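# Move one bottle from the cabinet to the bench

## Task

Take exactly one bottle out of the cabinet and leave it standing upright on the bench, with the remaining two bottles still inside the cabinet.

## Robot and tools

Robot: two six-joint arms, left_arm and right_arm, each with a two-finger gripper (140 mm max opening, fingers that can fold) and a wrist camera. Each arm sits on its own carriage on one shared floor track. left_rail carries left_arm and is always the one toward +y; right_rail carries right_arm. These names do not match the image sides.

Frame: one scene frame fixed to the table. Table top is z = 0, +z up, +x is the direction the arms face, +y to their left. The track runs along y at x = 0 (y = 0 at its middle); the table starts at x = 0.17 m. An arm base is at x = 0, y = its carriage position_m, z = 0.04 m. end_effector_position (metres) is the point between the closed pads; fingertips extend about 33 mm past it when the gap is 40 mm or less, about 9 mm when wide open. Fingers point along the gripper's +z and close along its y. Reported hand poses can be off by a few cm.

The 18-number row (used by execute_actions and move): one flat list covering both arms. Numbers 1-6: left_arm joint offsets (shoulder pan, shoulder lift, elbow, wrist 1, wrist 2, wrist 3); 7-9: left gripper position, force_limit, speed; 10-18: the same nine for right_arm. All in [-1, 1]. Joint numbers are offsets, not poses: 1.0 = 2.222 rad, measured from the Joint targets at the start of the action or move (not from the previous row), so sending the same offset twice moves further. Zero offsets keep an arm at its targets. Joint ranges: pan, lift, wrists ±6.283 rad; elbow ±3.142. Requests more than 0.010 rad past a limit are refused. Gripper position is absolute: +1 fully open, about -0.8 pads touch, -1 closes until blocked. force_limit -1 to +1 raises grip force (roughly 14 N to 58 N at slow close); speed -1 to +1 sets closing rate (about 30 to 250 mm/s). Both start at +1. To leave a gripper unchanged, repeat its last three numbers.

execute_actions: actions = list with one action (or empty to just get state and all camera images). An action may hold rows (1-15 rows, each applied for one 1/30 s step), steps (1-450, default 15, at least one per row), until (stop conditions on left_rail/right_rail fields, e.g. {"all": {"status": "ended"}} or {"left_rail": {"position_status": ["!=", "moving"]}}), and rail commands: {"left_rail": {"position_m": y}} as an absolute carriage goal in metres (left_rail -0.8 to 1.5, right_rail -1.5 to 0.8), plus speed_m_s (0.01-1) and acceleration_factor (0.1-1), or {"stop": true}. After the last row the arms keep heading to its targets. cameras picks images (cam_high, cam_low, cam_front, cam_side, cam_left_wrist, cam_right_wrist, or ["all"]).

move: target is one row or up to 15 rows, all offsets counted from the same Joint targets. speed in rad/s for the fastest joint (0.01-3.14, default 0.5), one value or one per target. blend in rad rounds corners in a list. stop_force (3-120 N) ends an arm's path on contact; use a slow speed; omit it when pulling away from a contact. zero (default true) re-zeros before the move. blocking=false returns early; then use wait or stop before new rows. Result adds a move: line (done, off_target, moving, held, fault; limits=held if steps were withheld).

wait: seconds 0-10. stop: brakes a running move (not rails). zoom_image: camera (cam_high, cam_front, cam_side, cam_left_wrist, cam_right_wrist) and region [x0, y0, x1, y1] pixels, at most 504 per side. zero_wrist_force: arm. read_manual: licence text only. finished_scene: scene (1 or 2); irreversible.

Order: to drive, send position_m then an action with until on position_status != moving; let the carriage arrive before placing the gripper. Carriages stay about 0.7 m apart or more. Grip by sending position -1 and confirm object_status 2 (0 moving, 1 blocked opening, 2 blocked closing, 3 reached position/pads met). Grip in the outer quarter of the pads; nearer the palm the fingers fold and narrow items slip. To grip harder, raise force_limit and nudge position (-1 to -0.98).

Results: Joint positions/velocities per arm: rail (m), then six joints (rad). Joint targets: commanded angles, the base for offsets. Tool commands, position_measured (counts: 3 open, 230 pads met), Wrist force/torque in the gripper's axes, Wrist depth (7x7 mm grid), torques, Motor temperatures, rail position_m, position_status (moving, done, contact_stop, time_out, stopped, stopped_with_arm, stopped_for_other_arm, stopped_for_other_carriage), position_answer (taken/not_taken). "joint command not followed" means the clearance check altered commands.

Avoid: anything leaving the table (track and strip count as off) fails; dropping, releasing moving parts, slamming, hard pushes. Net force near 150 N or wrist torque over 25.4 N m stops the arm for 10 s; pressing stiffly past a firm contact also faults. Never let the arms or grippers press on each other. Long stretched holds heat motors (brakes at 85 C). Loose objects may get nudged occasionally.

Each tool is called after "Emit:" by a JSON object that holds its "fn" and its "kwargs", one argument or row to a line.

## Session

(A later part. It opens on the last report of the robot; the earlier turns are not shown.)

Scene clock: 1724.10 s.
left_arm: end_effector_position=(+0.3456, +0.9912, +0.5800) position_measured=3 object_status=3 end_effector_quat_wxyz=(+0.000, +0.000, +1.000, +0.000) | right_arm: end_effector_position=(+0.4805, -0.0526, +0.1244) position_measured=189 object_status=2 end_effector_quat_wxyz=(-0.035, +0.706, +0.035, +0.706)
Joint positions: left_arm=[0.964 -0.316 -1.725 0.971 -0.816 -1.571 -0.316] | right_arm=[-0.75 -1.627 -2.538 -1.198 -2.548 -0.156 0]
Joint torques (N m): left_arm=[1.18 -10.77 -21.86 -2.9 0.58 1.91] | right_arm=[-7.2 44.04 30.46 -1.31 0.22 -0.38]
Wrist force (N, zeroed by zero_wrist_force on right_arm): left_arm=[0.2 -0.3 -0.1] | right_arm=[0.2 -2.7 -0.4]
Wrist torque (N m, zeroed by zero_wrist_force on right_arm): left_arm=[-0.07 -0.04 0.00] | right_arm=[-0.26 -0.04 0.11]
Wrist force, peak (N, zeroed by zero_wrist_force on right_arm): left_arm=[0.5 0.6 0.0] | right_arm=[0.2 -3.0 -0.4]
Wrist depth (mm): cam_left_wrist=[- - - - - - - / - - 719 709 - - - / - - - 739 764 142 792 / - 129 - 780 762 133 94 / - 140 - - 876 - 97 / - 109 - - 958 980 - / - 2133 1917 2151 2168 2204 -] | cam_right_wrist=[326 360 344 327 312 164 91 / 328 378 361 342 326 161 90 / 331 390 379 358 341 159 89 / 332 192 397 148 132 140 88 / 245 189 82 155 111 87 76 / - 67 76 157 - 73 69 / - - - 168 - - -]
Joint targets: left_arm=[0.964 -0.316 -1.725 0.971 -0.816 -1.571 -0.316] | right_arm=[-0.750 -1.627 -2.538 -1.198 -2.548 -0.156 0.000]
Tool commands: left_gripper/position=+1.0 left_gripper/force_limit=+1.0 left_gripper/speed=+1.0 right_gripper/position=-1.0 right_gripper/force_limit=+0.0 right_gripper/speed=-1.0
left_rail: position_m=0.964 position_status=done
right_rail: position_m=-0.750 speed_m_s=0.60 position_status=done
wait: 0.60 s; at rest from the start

Emit:
{"fn": "move", "kwargs": {
  "target": [0,0,0,0,0,0,1,1,1,0,0.0187337,0.0032723,-0.022006,0,0,-1,0,-1],
  "speed": 0.06,
  "cameras": ["cam_right_wrist", "cam_front"]
}}

Scene clock: 1743.37 s.
left_arm: end_effector_position=(+0.3456, +0.9912, +0.5800) position_measured=3 object_status=3 end_effector_quat_wxyz=(+0.000, +0.000, +1.000, +0.000) | right_arm: end_effector_position=(+0.4805, -0.0526, +0.1547) position_measured=189 object_status=2 end_effector_quat_wxyz=(-0.035, +0.706, +0.035, +0.706)
Joint positions: left_arm=[0.964 -0.316 -1.725 0.971 -0.816 -1.571 -0.316] | right_arm=[-0.75 -1.627 -2.497 -1.191 -2.596 -0.156 0]
Joint torques (N m): left_arm=[1.38 -9.06 -22.51 -2.88 0.41 1.77] | right_arm=[0.48 70.12 34.68 -1.4 0.62 -0.75]
Wrist force (N, zeroed by zero_wrist_force on right_arm): left_arm=[0.2 0.0 0.2] | right_arm=[-3.1 -1.7 0.2]
Wrist torque (N m, zeroed by zero_wrist_force on right_arm): left_arm=[-0.02 -0.04 0.01] | right_arm=[-0.36 0.03 0.01]
Wrist force, peak (N, zeroed by zero_wrist_force on right_arm): left_arm=[0.7 0.0 0.1] | right_arm=[-3.8 -1.2 0.2]
Wrist depth (mm): cam_left_wrist=[611 650 - 668 698 653 - / - 652 - 675 - - - / 696 - - - - - - / - 128 797 - - 134 92 / - 127 829 885 - 842 97 / - 922 941 - 925 - - / - 2004 2099 2083 2223 2151 -] | cam_right_wrist=[326 360 343 326 313 164 91 / 329 378 361 341 327 161 90 / 318 396 379 358 341 159 89 / 333 395 399 148 132 140 88 / 347 193 82 155 110 86 76 / - 67 76 157 - 73 69 / - - - 168 - - -]
Joint targets: left_arm=[0.964 -0.316 -1.725 0.971 -0.816 -1.571 -0.316] | right_arm=[-0.750 -1.627 -2.496 -1.190 -2.597 -0.156 0.000]
left_rail: position_m=0.964 position_status=done
right_rail: position_m=-0.750 speed_m_s=0.60 position_status=done
move: done
camera_calibration:
cam_right_wrist: T_world_to_cam=[[0.121161, -0.992454, -0.0188648, -0.0973892], [-0.332769, -0.0227056, -0.942735, 0.305252], [0.935192, 0.120501, -0.333009, -0.255012], [0, 0, 0, 1]] pos_world=[0.351863, -0.0589943, 0.201013]
Images, in order (width x height): cam_front 896x504, cam_right_wrist 896x504.

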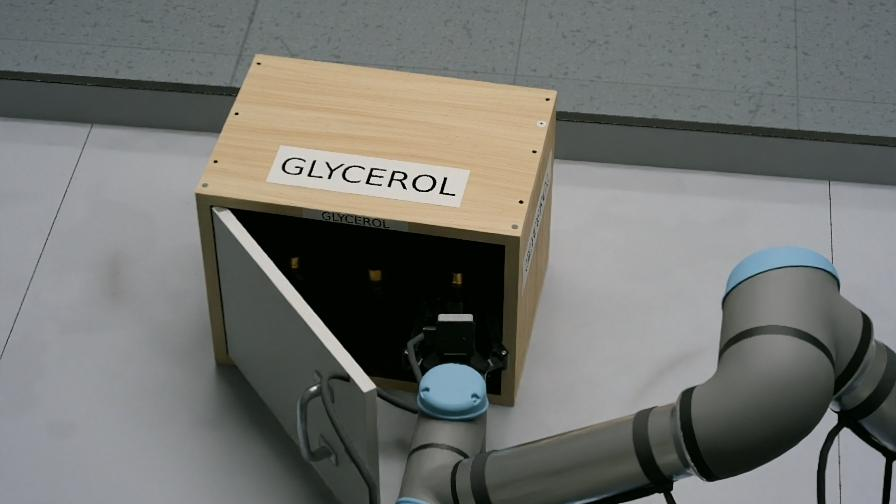

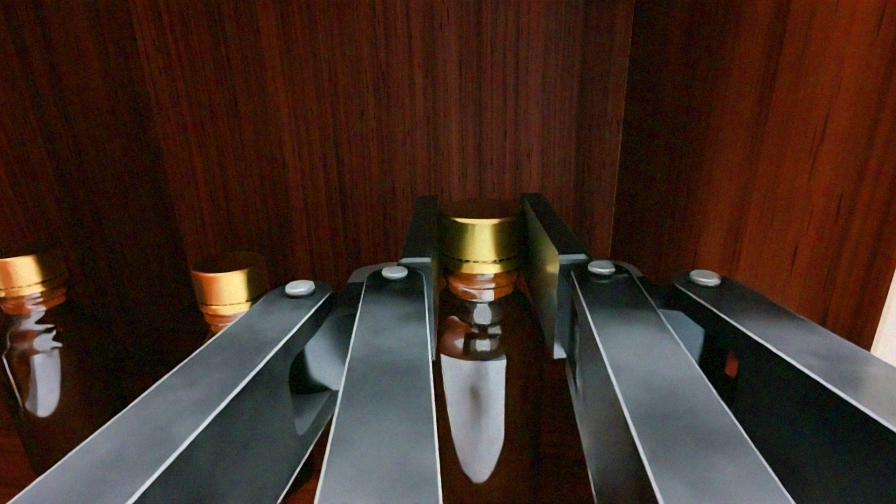

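Emit:
{"fn": "move", "kwargs": {
  "target": [
    [0,0,0,0,0,0,1,1,1,0.0540903,0.0223641,-0.0449289,0.0225648,0.0540903,0,-1,0,-1],
    [0,0,0,0,0,0,1,1,1,0.1100165,0.0353515,-0.0709441,0.0355926,0.1100165,0,-1,0,-1]
  ],
  "speed": 0.2,
  "blend": [0.03, 0],
  "cameras": ["cam_front"]
}}

Scene clock: 1798.60 s.
left_arm: end_effector_position=(+0.3456, +0.9912, +0.5800) position_measured=3 object_status=3 end_effector_quat_wxyz=(+0.000, +0.000, +1.000, +0.000) | right_arm: end_effector_position=(+0.3215, -0.0686, +0.1549) position_measured=189 object_status=2 end_effector_quat_wxyz=(-0.035, +0.706, +0.035, +0.706)
Joint positions: left_arm=[0.964 -0.316 -1.725 0.971 -0.816 -1.571 -0.316] | right_arm=[-0.75 -1.383 -2.418 -1.348 -2.518 0.088 0]
Joint torques (N m): left_arm=[0.89 -9.37 -21.56 -2.91 0.61 1.67] | right_arm=[5.52 65.58 6.28 1.32 1.31 -0.84]
Wrist force (N, zeroed by zero_wrist_force on right_arm): left_arm=[0.4 -0.1 -0.1] | right_arm=[-2.9 -1.0 -0.2]
Wrist torque (N m, zeroed by zero_wrist_force on right_arm): left_arm=[-0.02 -0.09 0.00] | right_arm=[-0.21 0.02 0.01]
Wrist force, peak (N, zeroed by zero_wrist_force on right_arm): left_arm=[0.7 0.2 -0.3] | right_arm=[-3.6 -1.4 0.6]
Wrist depth (mm): cam_left_wrist=[684 - - 671 644 666 - / 666 671 - 668 - - - / - 717 751 754 - - - / - 119 840 787 - 133 92 / - 110 - - - - 97 / - - - - - - - / - 2067 1799 2083 2186 2204 -] | cam_right_wrist=[356 466 495 472 420 - - / 358 469 518 494 370 - - / 359 450 545 514 325 703 659 / 364 429 483 148 131 588 544 / 365 401 82 155 111 87 369 / - 67 76 157 - 73 69 / - - - 169 - - -]
Joint targets: left_arm=[0.964 -0.316 -1.725 0.971 -0.816 -1.571 -0.316] | right_arm=[-0.750 -1.382 -2.418 -1.348 -2.517 0.088 0.000]
left_rail: position_m=0.964 position_status=done
right_rail: position_m=-0.750 speed_m_s=0.60 position_status=done
move: done
Images, in order (width x height): cam_front 896x504.

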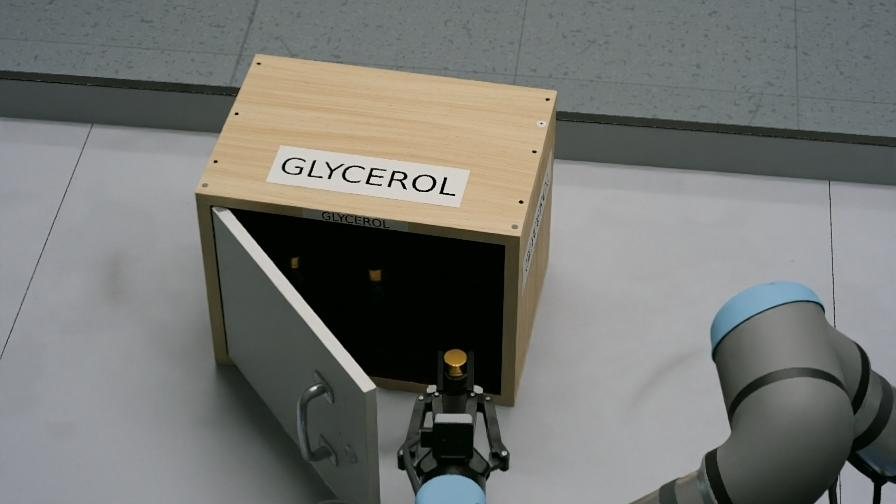

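Emit:
{"fn": "execute_actions", "kwargs": {
  "actions": [
    {"right_rail": {"position_m": -1.05, "speed_m_s": 0.5, "acceleration_factor": 0.4}, "steps": 180, "until": {"right_rail": {"position_status": ["!=", "moving"]}}}
  ],
  "cameras": ["cam_front", "cam_side"]
}}

Scene clock: 1819.03 s.
left_arm: end_effector_position=(+0.3456, +0.9912, +0.5800) position_measured=3 object_status=3 end_effector_quat_wxyz=(+0.000, +0.000, +1.000, +0.000) | right_arm: end_effector_position=(+0.3213, -0.3686, +0.1549) position_measured=189 object_status=2 end_effector_quat_wxyz=(-0.035, +0.706, +0.035, +0.706)
Joint positions: left_arm=[0.964 -0.316 -1.725 0.971 -0.816 -1.571 -0.316] | right_arm=[-1.05 -1.382 -2.418 -1.348 -2.517 0.088 0]
Joint torques (N m): left_arm=[0.62 -10.19 -23.57 -2.84 0.51 1.76] | right_arm=[2.66 64.61 11.06 -1.4 0.05 -0.88]
Wrist force (N, zeroed by zero_wrist_force on right_arm): left_arm=[0.1 -0.2 -0.2] | right_arm=[-2.9 -1.1 -0.2]
Wrist torque (N m, zeroed by zero_wrist_force on right_arm): left_arm=[-0.05 -0.02 0.00] | right_arm=[-0.22 0.03 0.00]
Wrist force, peak (N, zeroed by zero_wrist_force on right_arm): left_arm=[0.6 -0.5 -0.2] | right_arm=[-3.4 -1.3 0.0]
Wrist depth (mm): cam_left_wrist=[- - - 678 668 - - / - 689 694 705 698 - 715 / 737 - 743 - 767 - - / - 119 - - 853 133 112 / - 109 - - 998 885 97 / - 873 - 864 879 931 - / - 1959 1889 2083 2223 2133 -] | cam_right_wrist=[270 352 453 - - - - / 272 343 - - - - - / 273 357 474 726 - - 679 / 286 359 489 148 131 585 576 / 363 314 82 155 110 87 81 / - 67 76 157 - 73 69 / - - - 168 - - -]
Joint targets: left_arm=[0.964 -0.316 -1.725 0.971 -0.816 -1.571 -0.316] | right_arm=[-1.050 -1.382 -2.418 -1.348 -2.517 0.088 0.000]
Tool commands: left_gripper/position=+1.0 left_gripper/force_limit=+1.0 left_gripper/speed=+1.0 right_gripper/position=-1.0 right_gripper/force_limit=+0.0 right_gripper/speed=-1.0
left_rail: position_m=0.964 position_status=done
right_rail: position_m=-1.050 speed_m_s=0.50 position_status=done
Images, in order (width x height): cam_front 896x504, cam_side 896x504.

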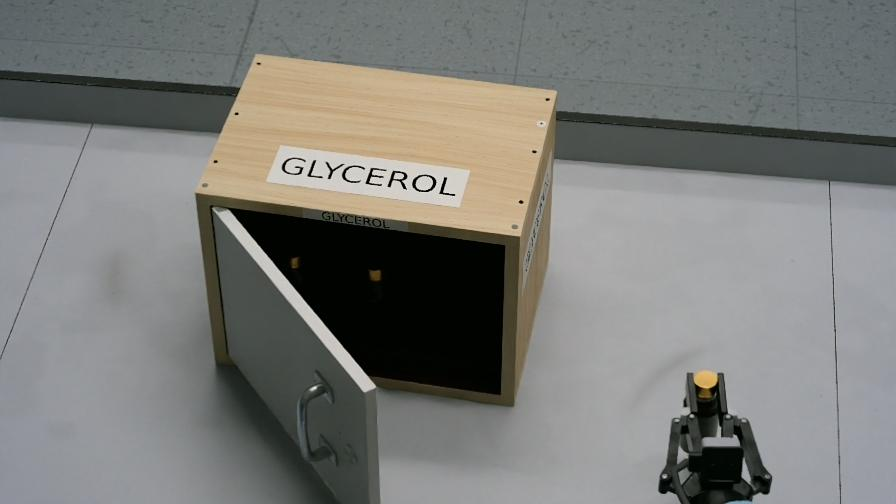

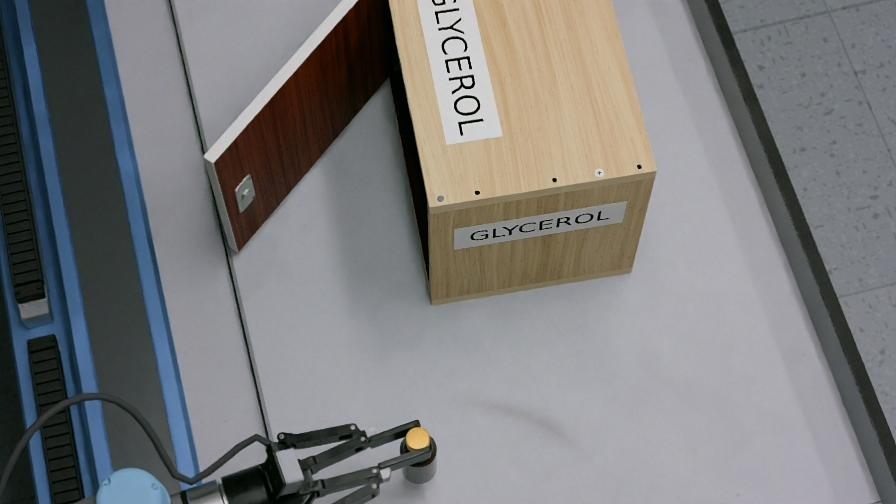

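Emit:
{"fn": "move", "kwargs": {
  "target": [
    [0,0,0,0,0,0,1,1,1,0,-0.0244604,-0.003449,0.0279095,0,0,-1,0,-1],
    [0,0,0,0,0,0,1,1,1,0,-0.0391744,-0.0037218,0.0428962,0,0,-1,0,-1]
  ],
  "speed": [0.08, 0.02],
  "stop_force": 6,
  "cameras": ["cam_front", "cam_side"]
}}

Scene clock: 1824.60 s.
left_arm: end_effector_position=(+0.3456, +0.9912, +0.5800) position_measured=3 object_status=3 end_effector_quat_wxyz=(+0.000, +0.000, +1.000, +0.000) | right_arm: end_effector_position=(+0.3213, -0.3685, +0.1062) position_measured=189 object_status=2 end_effector_quat_wxyz=(-0.035, +0.706, +0.035, +0.706)
Joint positions: left_arm=[0.964 -0.316 -1.725 0.971 -0.816 -1.571 -0.316] | right_arm=[-1.05 -1.382 -2.491 -1.356 -2.437 0.088 0]
Joint torques (N m): left_arm=[0.6 -9.69 -23.01 -2.85 0.61 1.84] | right_arm=[-1.28 67.88 6.57 -2.06 -0.27 -1.12]
Wrist force (N, zeroed by zero_wrist_force on right_arm): left_arm=[0.3 0.1 -0.1] | right_arm=[-0.7 -1.2 0.0]
Wrist torque (N m, zeroed by zero_wrist_force on right_arm): left_arm=[0.02 -0.07 0.01] | right_arm=[-0.19 -0.08 -0.01]
Wrist force, peak (N, zeroed by zero_wrist_force on right_arm): left_arm=[0.4 0.4 -0.4] | right_arm=[21.9 1.0 -1.0]
Wrist depth (mm): cam_left_wrist=[- - - 658 - 682 - / - - 702 - 715 721 - / - 721 717 - - - 749 / 745 128 829 - 864 133 110 / - 127 811 - 856 135 97 / - 859 - 856 900 - - / - - 1889 2083 1931 2242 -] | cam_right_wrist=[262 - 2912 4681 - - - / 272 355 4228 - - - - / 273 358 468 693 684 646 590 / 286 360 470 149 131 445 438 / 301 313 82 155 111 86 297 / - 67 76 157 - 73 69 / - - - 168 - - -]
Joint targets: left_arm=[0.964 -0.316 -1.725 0.971 -0.816 -1.571 -0.316] | right_arm=[-1.050 -1.382 -2.491 -1.356 -2.437 0.088 0.000]
left_rail: position_m=0.964 position_status=done
right_rail: position_m=-1.050 speed_m_s=0.50 position_status=done
move: contact (right_arm); path passed 1 of 2 targets; right_arm: the wrist 1 is farthest, 0.015 rad from its target
Images, in order (width x height): cam_front 896x504, cam_side 896x504.

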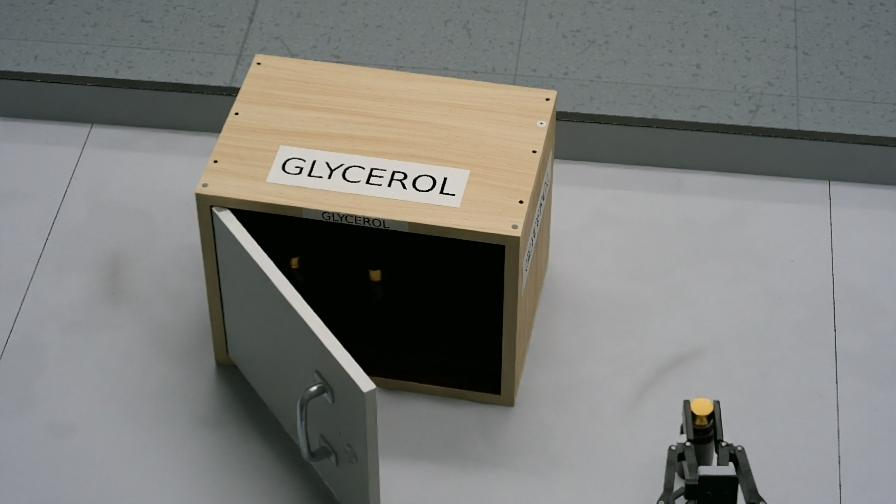

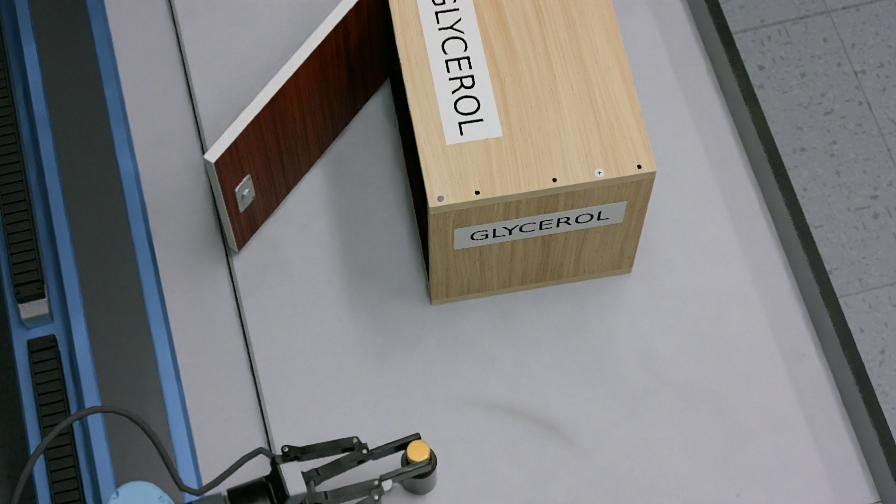

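Emit:
{"fn": "move", "kwargs": {
  "target": [
    [0,0,0,0,0,0,1,1,1,0,0,0,0,0,0,-0.15,0,-1],
    [0,0,0,0,0,0,1,1,1,0,0.04529,0.0071,-0.0520,0,0,-0.15,0,-1]
  ],
  "speed": 0.12,
  "cameras": ["cam_front", "cam_side", "cam_right_wrist"]
}}

Scene clock: 1846.70 s.
left_arm: end_effector_position=(+0.3456, +0.9912, +0.5800) position_measured=3 object_status=3 end_effector_quat_wxyz=(+0.000, +0.000, +1.000, +0.000) | right_arm: end_effector_position=(+0.3213, -0.3685, +0.1750) position_measured=148 object_status=3 end_effector_quat_wxyz=(-0.036, +0.706, +0.035, +0.706)
Joint positions: left_arm=[0.964 -0.316 -1.725 0.971 -0.816 -1.571 -0.316] | right_arm=[-1.05 -1.382 -2.39 -1.34 -2.552 0.088 0]
Joint torques (N m): left_arm=[0.75 -10.03 -23.46 -2.82 0.54 1.77] | right_arm=[0.21 65.24 31.36 -2.13 -0.21 -0.98]
Wrist force (N, zeroed by zero_wrist_force on right_arm): left_arm=[0.6 -0.1 -0.3] | right_arm=[0.5 -0.8 -0.1]
Wrist torque (N m, zeroed by zero_wrist_force on right_arm): left_arm=[-0.01 -0.13 0.01] | right_arm=[-0.17 -0.09 0.00]
Wrist force, peak (N, zeroed by zero_wrist_force on right_arm): left_arm=[0.4 0.0 0.5] | right_arm=[-1.5 -1.4 -0.3]
Wrist depth (mm): cam_left_wrist=[652 - - 680 - - - / 687 - 687 - - - 735 / - - - - - 132 - / - 129 794 785 845 134 92 / - 110 - 859 - - 97 / - - - 906 870 - - / - 2151 2261 2133 - 2204 -] | cam_right_wrist=[270 352 475 - - - - / 272 354 512 - - - - / 274 357 479 - - - - / 287 361 123 581 127 593 624 / 416 82 86 444 143 87 80 / - 70 - 183 - - 71 / - - - 185 282 - 68]
Joint targets: left_arm=[0.964 -0.316 -1.725 0.971 -0.816 -1.571 -0.316] | right_arm=[-1.050 -1.382 -2.390 -1.340 -2.552 0.088 0.000]
left_rail: position_m=0.964 position_status=done
right_rail: position_m=-1.050 speed_m_s=0.50 position_status=done
move: done
camera_calibration:
cam_right_wrist: T_world_to_cam=[[0.121204, -0.992433, -0.0196301, -0.39106], [-0.332844, -0.0220028, -0.942725, 0.264608], [0.93516, 0.120796, -0.332992, -0.0611569], [0, 0, 0, 1]] pos_world=[0.192663, -0.374891, 0.221412]
Images, in order (width x height): cam_front 896x504, cam_side 896x504, cam_right_wrist 896x504.

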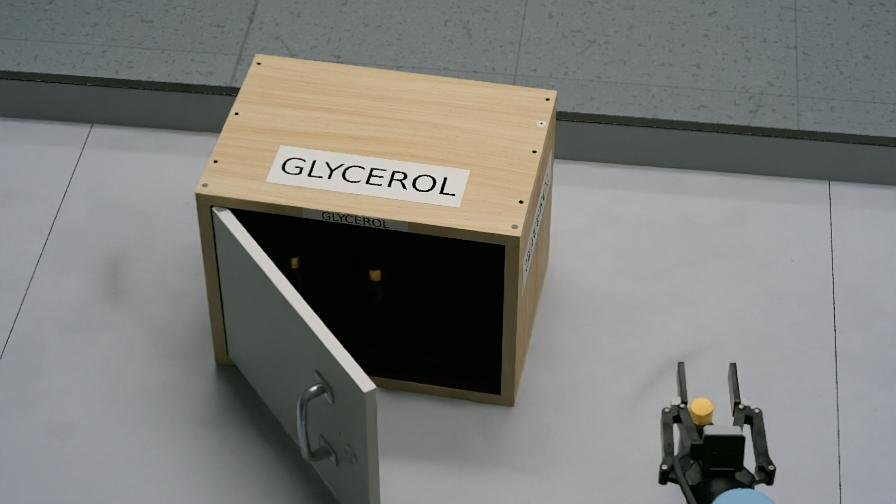

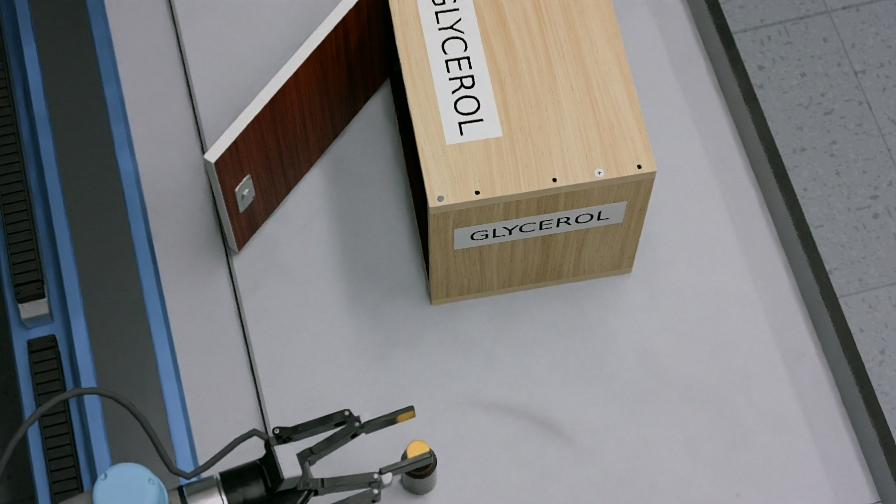

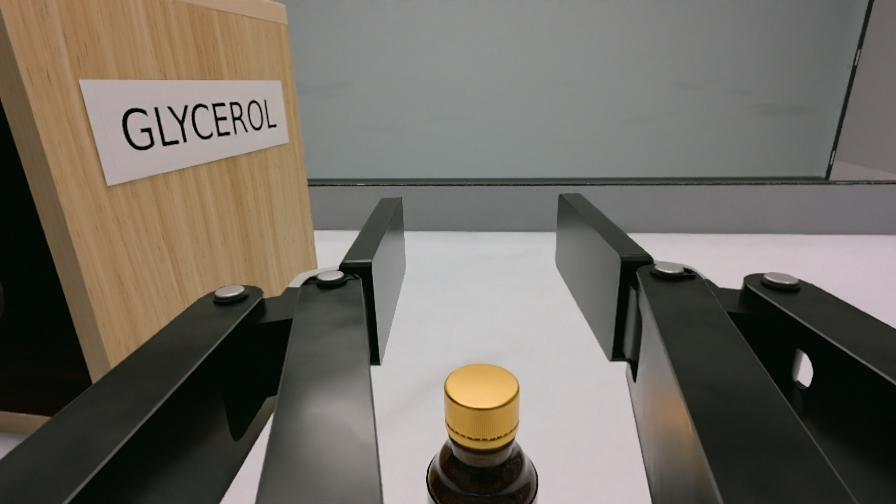

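Emit:
{"fn": "move", "kwargs": {
  "target": [0,0,0,0,0,0,1,1,1,0.12228,-0.06388,0.21722,-0.15388,0.34766,0,-1,0,-0.5],
  "speed": 0.6
}}

Emit:
{"fn": "execute_actions", "kwargs": {
  "actions": [
    {"right_rail": {"position_m": -0.45, "speed_m_s": 0.5, "acceleration_factor": 0.6}, "steps": 200, "until": {"right_rail": {"position_status": ["!=", "moving"]}}}
  ],
  "cameras": ["cam_front", "cam_side", "cam_right_wrist"]
}}

Scene clock: 2008.60 s.
left_arm: end_effector_position=(+0.3456, +0.9912, +0.5800) position_measured=3 object_status=3 end_effector_quat_wxyz=(+0.000, +0.000, +1.000, +0.000) | right_arm: end_effector_position=(+0.0826, -0.4593, +0.2500) position_measured=232 object_status=3 end_effector_quat_wxyz=(+0.141, +0.693, -0.141, +0.693)
Joint positions: left_arm=[0.964 -0.316 -1.725 0.971 -0.816 -1.571 -0.316] | right_arm=[-1.05 -1.111 -2.532 -0.858 -2.894 0.861 0]
Joint torques (N m): left_arm=[1.07 -8.86 -23.35 -2.81 0.57 1.83] | right_arm=[7.08 45.01 33.63 -3.66 1.33 -1.25]
Wrist force (N, zeroed by zero_wrist_force on right_arm): left_arm=[0.4 -0.2 -0.2] | right_arm=[0.1 -1.3 0.0]
Wrist torque (N m, zeroed by zero_wrist_force on right_arm): left_arm=[-0.05 -0.10 0.01] | right_arm=[-0.27 -0.06 0.01]
Wrist force, peak (N, zeroed by zero_wrist_force on right_arm): left_arm=[0.7 0.1 -0.4] | right_arm=[0.0 -1.6 0.0]
Wrist depth (mm): cam_left_wrist=[648 - - 661 677 - 685 / - - - 678 - - - / 733 700 737 - - 741 764 / 760 119 827 - 790 133 94 / - 139 837 - - 862 97 / - 108 - - - - - / - 2133 1917 2133 2116 2168 -] | cam_right_wrist=[- - - - 6393 - - / - - - - 4160 - - / - - - 978 1186 1260 2545 / 594 799 859 108 933 792 780 / 577 686 77 79 83 80 604 / 524 - - - - 73 491 / - - - - - - -]
Joint targets: left_arm=[0.964 -0.316 -1.725 0.971 -0.816 -1.571 -0.316] | right_arm=[-1.050 -1.111 -2.532 -0.858 -2.894 0.861 0.000]
left_rail: position_m=0.964 position_status=done
right_rail: position_m=-1.050 speed_m_s=0.50 position_status=done
move: done

Scene clock: 2011.27 s.
left_arm: end_effector_position=(+0.3456, +0.9912, +0.5800) position_measured=3 object_status=3 end_effector_quat_wxyz=(+0.000, +0.000, +1.000, +0.000) | right_arm: end_effector_position=(+0.0825, +0.1406, +0.2501) position_measured=232 object_status=3 end_effector_quat_wxyz=(+0.141, +0.693, -0.141, +0.693)
Joint positions: left_arm=[0.964 -0.316 -1.725 0.971 -0.816 -1.571 -0.316] | right_arm=[-0.45 -1.111 -2.532 -0.858 -2.894 0.861 0]
Joint torques (N m): left_arm=[0.12 -8.47 -23.34 -2.73 0.44 1.85] | right_arm=[4.44 52.19 29.28 -2.01 0.23 -1.12]
Wrist force (N, zeroed by zero_wrist_force on right_arm): left_arm=[0.2 -0.2 0.0] | right_arm=[-0.2 -1.6 0.3]
Wrist torque (N m, zeroed by zero_wrist_force on right_arm): left_arm=[-0.05 -0.04 0.00] | right_arm=[-0.34 0.00 0.01]
Wrist force, peak (N, zeroed by zero_wrist_force on right_arm): left_arm=[-0.1 -0.6 -0.2] | right_arm=[-0.1 -2.2 -0.2]
Wrist depth (mm): cam_left_wrist=[655 - 634 687 661 - 660 / 671 - - - - - 721 / 745 - - - - - 851 / 747 119 773 787 - 134 92 / - 109 840 867 856 894 97 / - - - 873 - 987 - / - 2151 2223 1931 1989 2151 -] | cam_right_wrist=[- - - - 5242 3196 2818 / - 415 380 472 507 - - / - 422 365 309 279 1387 1331 / - 450 388 116 284 857 846 / 655 641 77 79 83 80 598 / 524 - - - - 73 - / - - - - - - -]
Joint targets: left_arm=[0.964 -0.316 -1.725 0.971 -0.816 -1.571 -0.316] | right_arm=[-0.450 -1.111 -2.532 -0.858 -2.894 0.861 0.000]
Tool commands: left_gripper/position=+1.0 left_gripper/force_limit=+1.0 left_gripper/speed=+1.0 right_gripper/position=-1.0 right_gripper/force_limit=+0.0 right_gripper/speed=-0.5
left_rail: position_m=0.964 position_status=done
right_rail: position_m=-0.450 speed_m_s=0.50 position_status=done
camera_calibration:
cam_right_wrist: T_world_to_cam=[[-0.370214, -0.928758, -0.0186919, 0.175906], [-0.302411, 0.139521, -0.942911, 0.241919], [0.878345, -0.343426, -0.33252, 0.195535], [0, 0, 0, 1]] pos_world=[-0.0334659, 0.196773, 0.296415]
Images, in order (width x height): cam_front 896x504, cam_side 896x504, cam_right_wrist 896x504.

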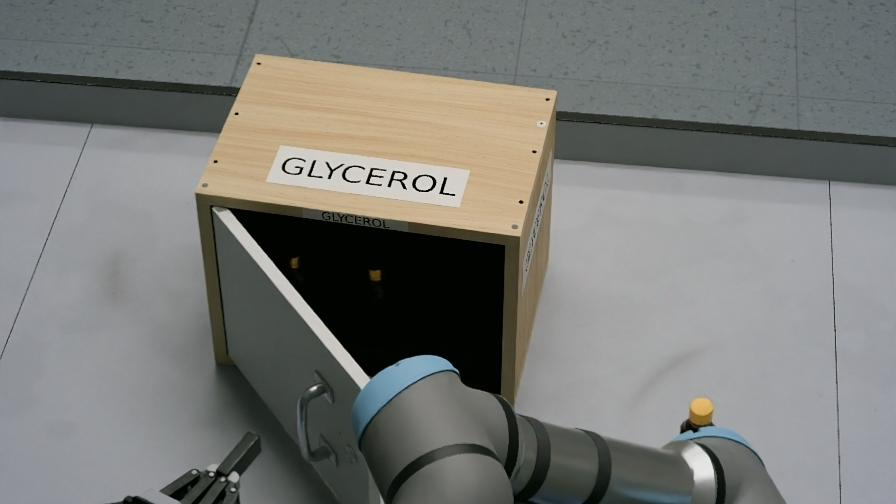

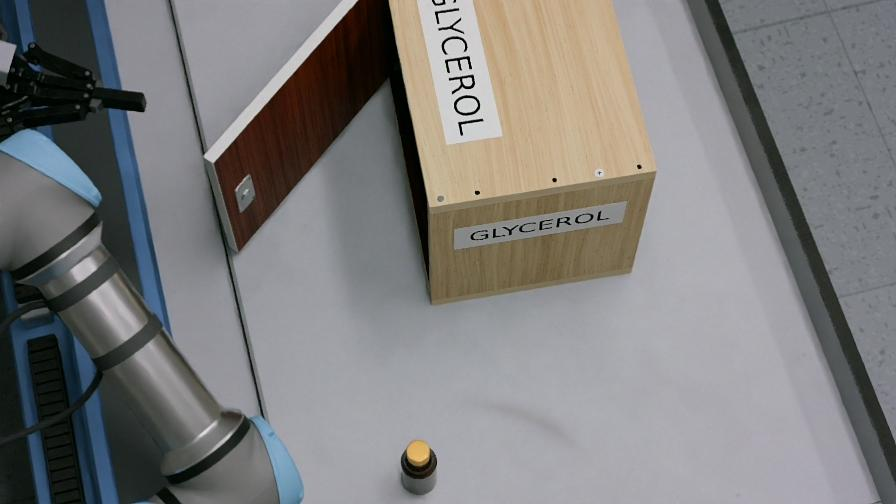

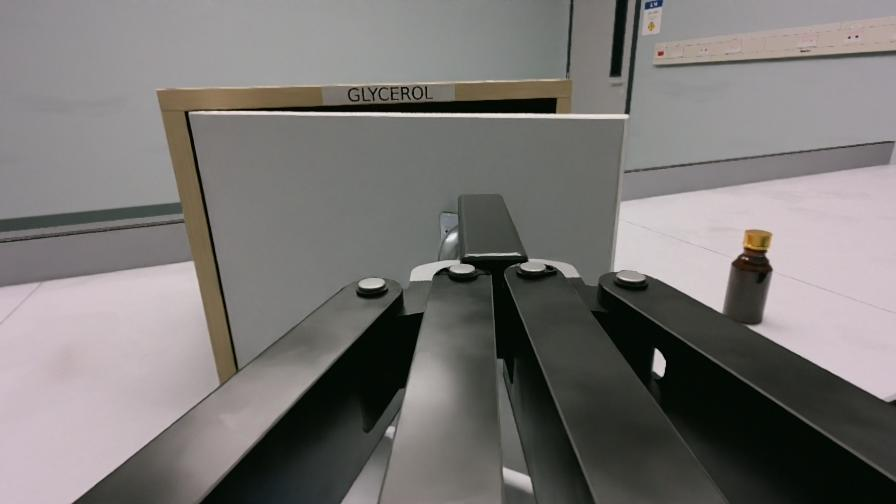

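Emit:
{"fn": "move", "kwargs": {
  "target": [
    [0,0,0,0,0,0,1,1,1,-0.03452,0.05860,-0.11017,0.05198,-0.03506,0,-1,0,-0.5],
    [0,0,0,0,0,0,1,1,1,-0.04316,0.09590,-0.17867,0.08312,-0.04370,0,-1,0,-0.5],
    [0,0,0,0,0,0,1,1,1,-0.06998,0.16017,-0.29226,0.13245,-0.07052,0,-1,0,-0.5]
  ],
  "speed": [0.3, 0.12, 0.1],
  "stop_force": 25,
  "cameras": ["cam_front", "cam_side"]
}}

Scene clock: 2044.37 s.
left_arm: end_effector_position=(+0.3456, +0.9912, +0.5800) position_measured=3 object_status=3 end_effector_quat_wxyz=(+0.000, +0.000, +1.000, +0.000) | right_arm: end_effector_position=(+0.2405, +0.0202, +0.2502) position_measured=232 object_status=3 end_effector_quat_wxyz=(+0.140, +0.693, -0.140, +0.693)
Joint positions: left_arm=[0.964 -0.316 -1.725 0.971 -0.816 -1.571 -0.316] | right_arm=[-0.45 -1.266 -2.176 -1.507 -2.6 0.704 0]
Joint torques (N m): left_arm=[0.9 -8.98 -23.45 -2.76 0.45 1.74] | right_arm=[-8.64 56.32 3.03 -0.26 -0.92 -1.38]
Wrist force (N, zeroed by zero_wrist_force on right_arm): left_arm=[0.0 0.1 -0.1] | right_arm=[0.7 -2.9 -2.7]
Wrist torque (N m, zeroed by zero_wrist_force on right_arm): left_arm=[0.03 -0.01 0.01] | right_arm=[-0.22 -0.13 0.03]
Wrist force, peak (N, zeroed by zero_wrist_force on right_arm): left_arm=[0.6 0.3 -0.3] | right_arm=[0.6 -3.3 -2.7]
Wrist depth (mm): cam_left_wrist=[- 648 609 - - - 684 / - 689 685 721 678 705 743 / - 715 713 735 723 141 - / - 128 - 771 - 133 94 / - 110 - - - - 97 / - - 894 888 928 915 - / - 2568 - 2151 2168 2204 -] | cam_right_wrist=[3318 - - - - 3912 - / 254 268 297 401 4160 4032 - / 212 197 182 168 159 1140 - / 226 209 193 118 163 732 - / 242 223 81 79 83 80 419 / 262 - - - - 73 467 / - - - - - - -]
Joint targets: left_arm=[0.964 -0.316 -1.725 0.971 -0.816 -1.571 -0.316] | right_arm=[-0.450 -1.266 -2.176 -1.507 -2.600 0.704 0.000]
left_rail: position_m=0.964 position_status=done
right_rail: position_m=-0.450 speed_m_s=0.50 position_status=done
move: done
Images, in order (width x height): cam_front 896x504, cam_side 896x504.

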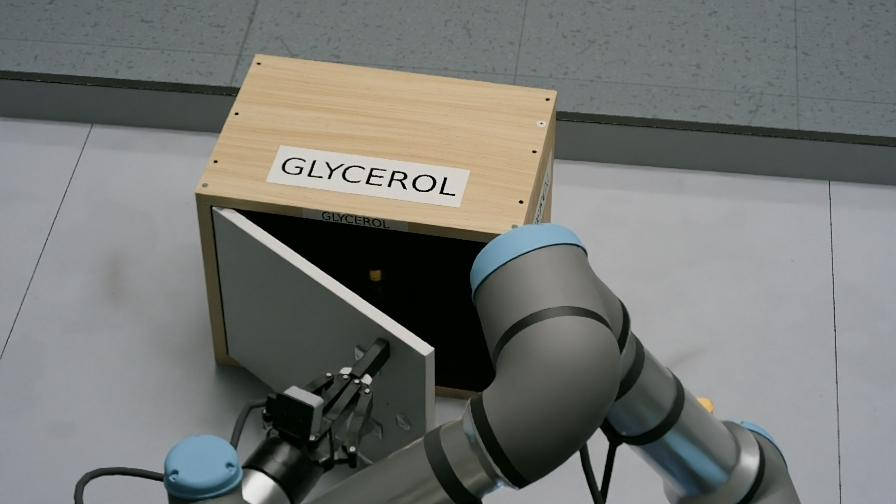

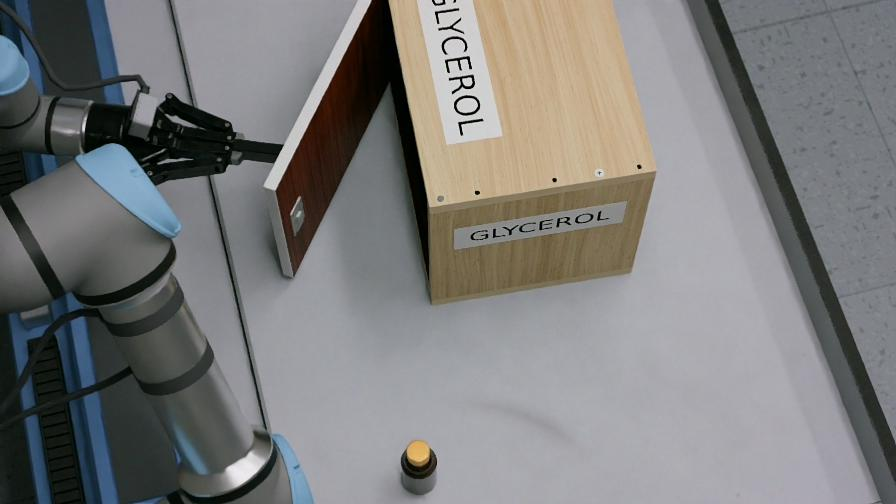

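Emit:
{"fn": "move", "kwargs": {
  "target": [
    [0,0,0,0,0,0,1,1,1,-0.04572,0.03665,-0.06215,0.02541,-0.04536,0,-1,0,-0.5],
    [0,0,0,0,0,0,1,1,1,-0.10729,0.04674,-0.07876,0.03194,-0.10693,0,-1,0,-0.5],
    [0,0,0,0,0,0,1,1,1,-0.12060,0.04533,-0.07645,0.03104,-0.12024,0,-1,0,-0.5],
    [0,0,0,0,0,0,1,1,1,-0.13273,0.04263,-0.07202,0.02930,-0.13237,0,-1,0,-0.5]
  ],
  "speed": [0.1, 0.08, 0.03, 0.03],
  "stop_force": 25,
  "cameras": ["cam_front", "cam_side"]
}}

Scene clock: 2072.07 s.
left_arm: end_effector_position=(+0.3456, +0.9912, +0.5800) position_measured=3 object_status=3 end_effector_quat_wxyz=(+0.000, +0.000, +1.000, +0.000) | right_arm: end_effector_position=(+0.4147, -0.0402, +0.2500) position_measured=232 object_status=3 end_effector_quat_wxyz=(+0.141, +0.693, -0.141, +0.693)
Joint positions: left_arm=[0.964 -0.316 -1.725 0.971 -0.816 -1.571 -0.316] | right_arm=[-0.45 -1.561 -2.081 -1.667 -2.535 0.41 0]
Joint torques (N m): left_arm=[0.8 -9.14 -24.58 -2.91 0.74 1.85] | right_arm=[-10.41 27.76 31.15 -2.16 -4.8 -1.34]
Wrist force (N, zeroed by zero_wrist_force on right_arm): left_arm=[0.3 -0.1 -0.2] | right_arm=[1.7 8.8 -10.4]
Wrist torque (N m, zeroed by zero_wrist_force on right_arm): left_arm=[-0.02 -0.06 0.00] | right_arm=[-0.36 -0.08 0.04]
Wrist force, peak (N, zeroed by zero_wrist_force on right_arm): left_arm=[0.6 -0.2 -0.4] | right_arm=[0.8 3.8 -14.4]
Wrist depth (mm): cam_left_wrist=[- 645 655 682 - - - / - 648 691 700 - - - / 696 - 733 767 - 745 - / - 119 790 794 - 134 94 / - 109 - - 832 - 97 / - - - - - - - / - 2019 - 2099 2151 2168 -] | cam_right_wrist=[- - - - - - - / 126 132 142 157 173 181 - / 130 137 150 162 182 199 - / 134 143 155 118 187 797 762 / 139 148 81 79 83 80 604 / 145 - - - - 73 492 / - - - - - - -]
Joint targets: left_arm=[0.964 -0.316 -1.725 0.971 -0.816 -1.571 -0.316] | right_arm=[-0.450 -1.561 -2.081 -1.667 -2.535 0.410 0.000]
left_rail: position_m=0.964 position_status=done
right_rail: position_m=-0.450 speed_m_s=0.50 position_status=done
move: done
Images, in order (width x height): cam_front 896x504, cam_side 896x504.

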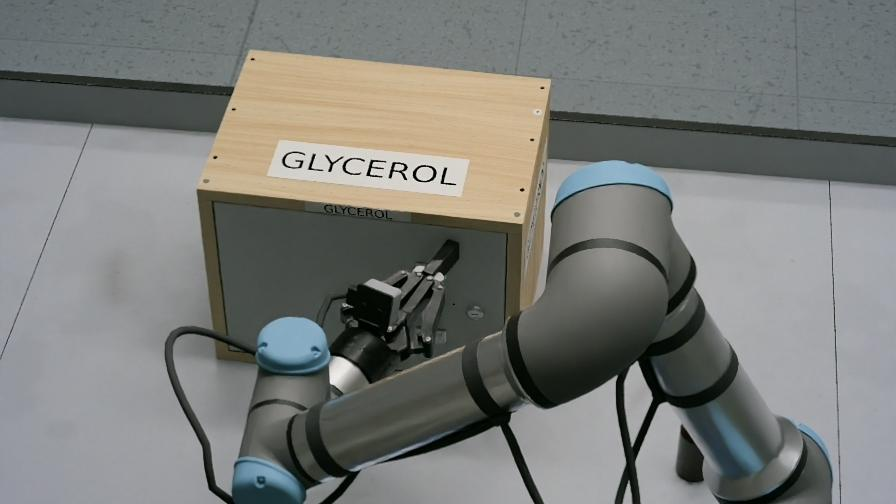

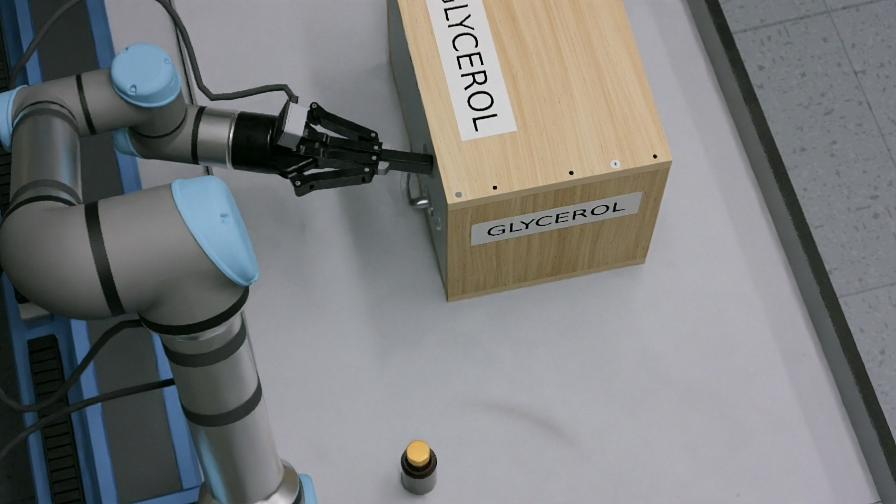

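Emit:
{"fn": "move", "kwargs": {
  "target": [
    [0,0,0,0,0,0,1,1,1,0.02547,0.00399,-0.00675,0.00268,0.02538,0,-1,0,-0.5],
    [0,0,0,0,0,0,1,1,1,0.08704,-0.00610,0.00986,-0.00384,0.08695,0,-1,0,-0.5]
  ],
  "speed": [0.1, 0.25],
  "blend": [0.02, 0],
  "cameras": ["cam_front", "cam_side", "cam_right_wrist"]
}}

Scene clock: 2085.93 s.
left_arm: end_effector_position=(+0.3456, +0.9912, +0.5800) position_measured=3 object_status=3 end_effector_quat_wxyz=(+0.000, +0.000, +1.000, +0.000) | right_arm: end_effector_position=(+0.3091, -0.0187, +0.2499) position_measured=232 object_status=3 end_effector_quat_wxyz=(+0.141, +0.693, -0.140, +0.693)
Joint positions: left_arm=[0.964 -0.316 -1.725 0.971 -0.816 -1.571 -0.316] | right_arm=[-0.45 -1.368 -2.095 -1.645 -2.543 0.603 0]
Joint torques (N m): left_arm=[0.57 -8.62 -23.33 -2.74 0.74 1.67] | right_arm=[7.89 28.37 30.99 -3.55 1.6 -1.24]
Wrist force (N, zeroed by zero_wrist_force on right_arm): left_arm=[0.0 0.0 0.0] | right_arm=[0.2 -1.1 -0.8]
Wrist torque (N m, zeroed by zero_wrist_force on right_arm): left_arm=[-0.01 -0.01 0.01] | right_arm=[-0.23 -0.06 0.02]
Wrist force, peak (N, zeroed by zero_wrist_force on right_arm): left_arm=[0.4 0.5 0.0] | right_arm=[1.9 8.8 -10.4]
Wrist depth (mm): cam_left_wrist=[645 - - - - - - / 673 - 682 - - 702 731 / - 689 773 743 - - 764 / - 120 783 778 827 134 92 / - 110 - - - - 97 / - - - - - - - / - 2168 2204 1740 2133 2133 -] | cam_right_wrist=[- - - - - - 2818 / 210 223 242 264 289 - - / 216 231 253 270 889 - 1150 / 225 241 262 118 296 846 840 / 234 250 81 79 83 77 603 / 242 - - - - 73 342 / - - - - - - -]
Joint targets: left_arm=[0.964 -0.316 -1.725 0.971 -0.816 -1.571 -0.316] | right_arm=[-0.450 -1.368 -2.095 -1.645 -2.543 0.603 0.000]
left_rail: position_m=0.964 position_status=done
right_rail: position_m=-0.450 speed_m_s=0.50 position_status=done
move: done
camera_calibration:
cam_right_wrist: T_world_to_cam=[[-0.369579, -0.929007, -0.0189162, 0.111705], [-0.302781, 0.139649, -0.942774, 0.33252], [0.878485, -0.342702, -0.332897, -0.0582488], [0, 0, 0, 1]] pos_world=[0.193135, 0.0373761, 0.296213]
Images, in order (width x height): cam_front 896x504, cam_side 896x504, cam_right_wrist 896x504.

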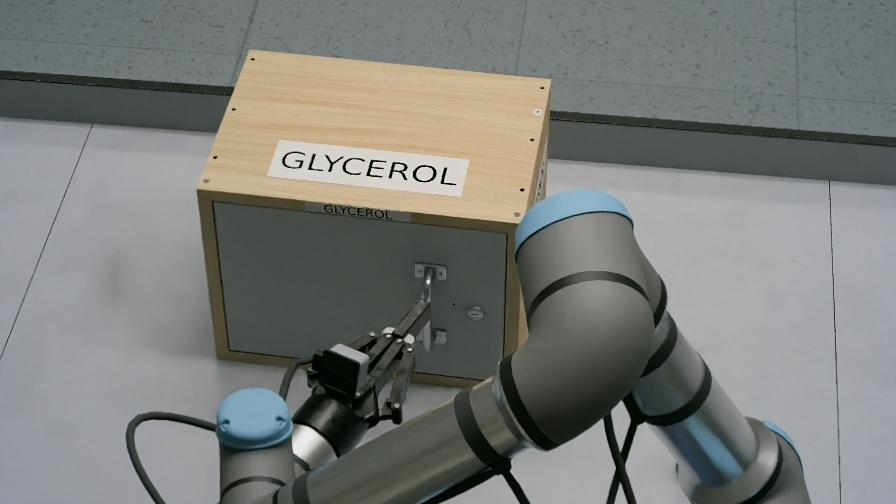

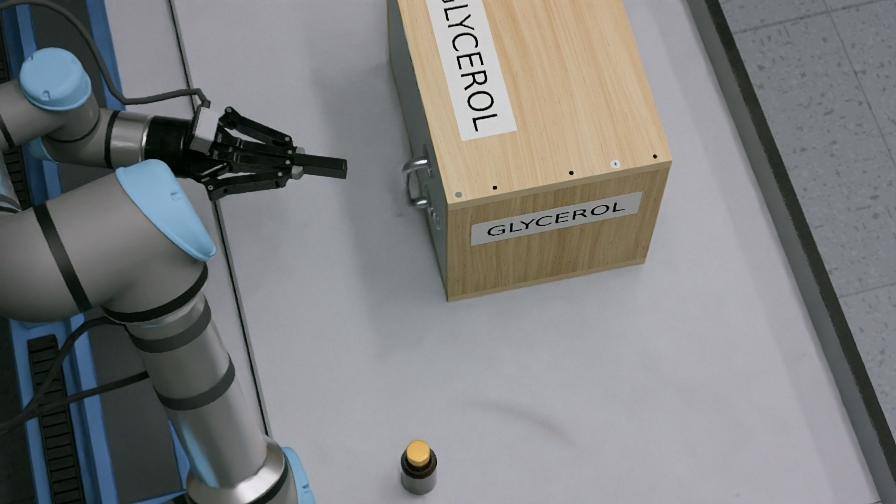

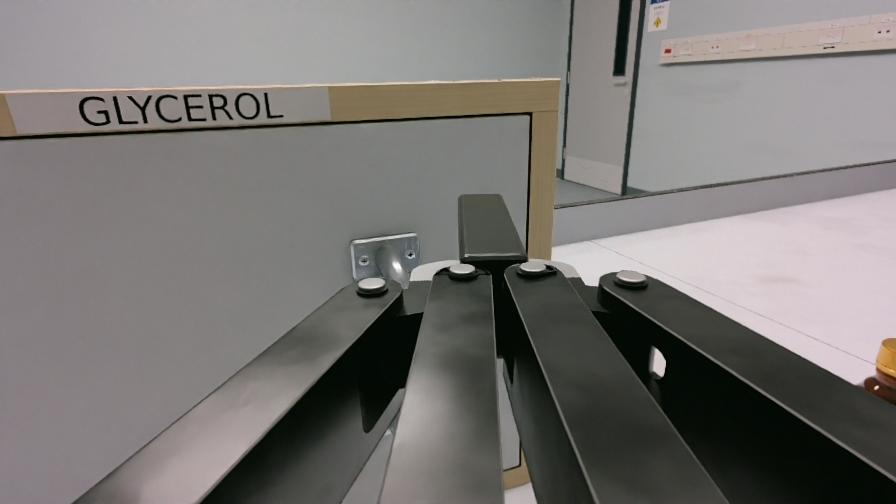

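Emit:
{"fn": "finished_scene", "kwargs": {
  "scene": 1
}}

The scene is finished: the task was done.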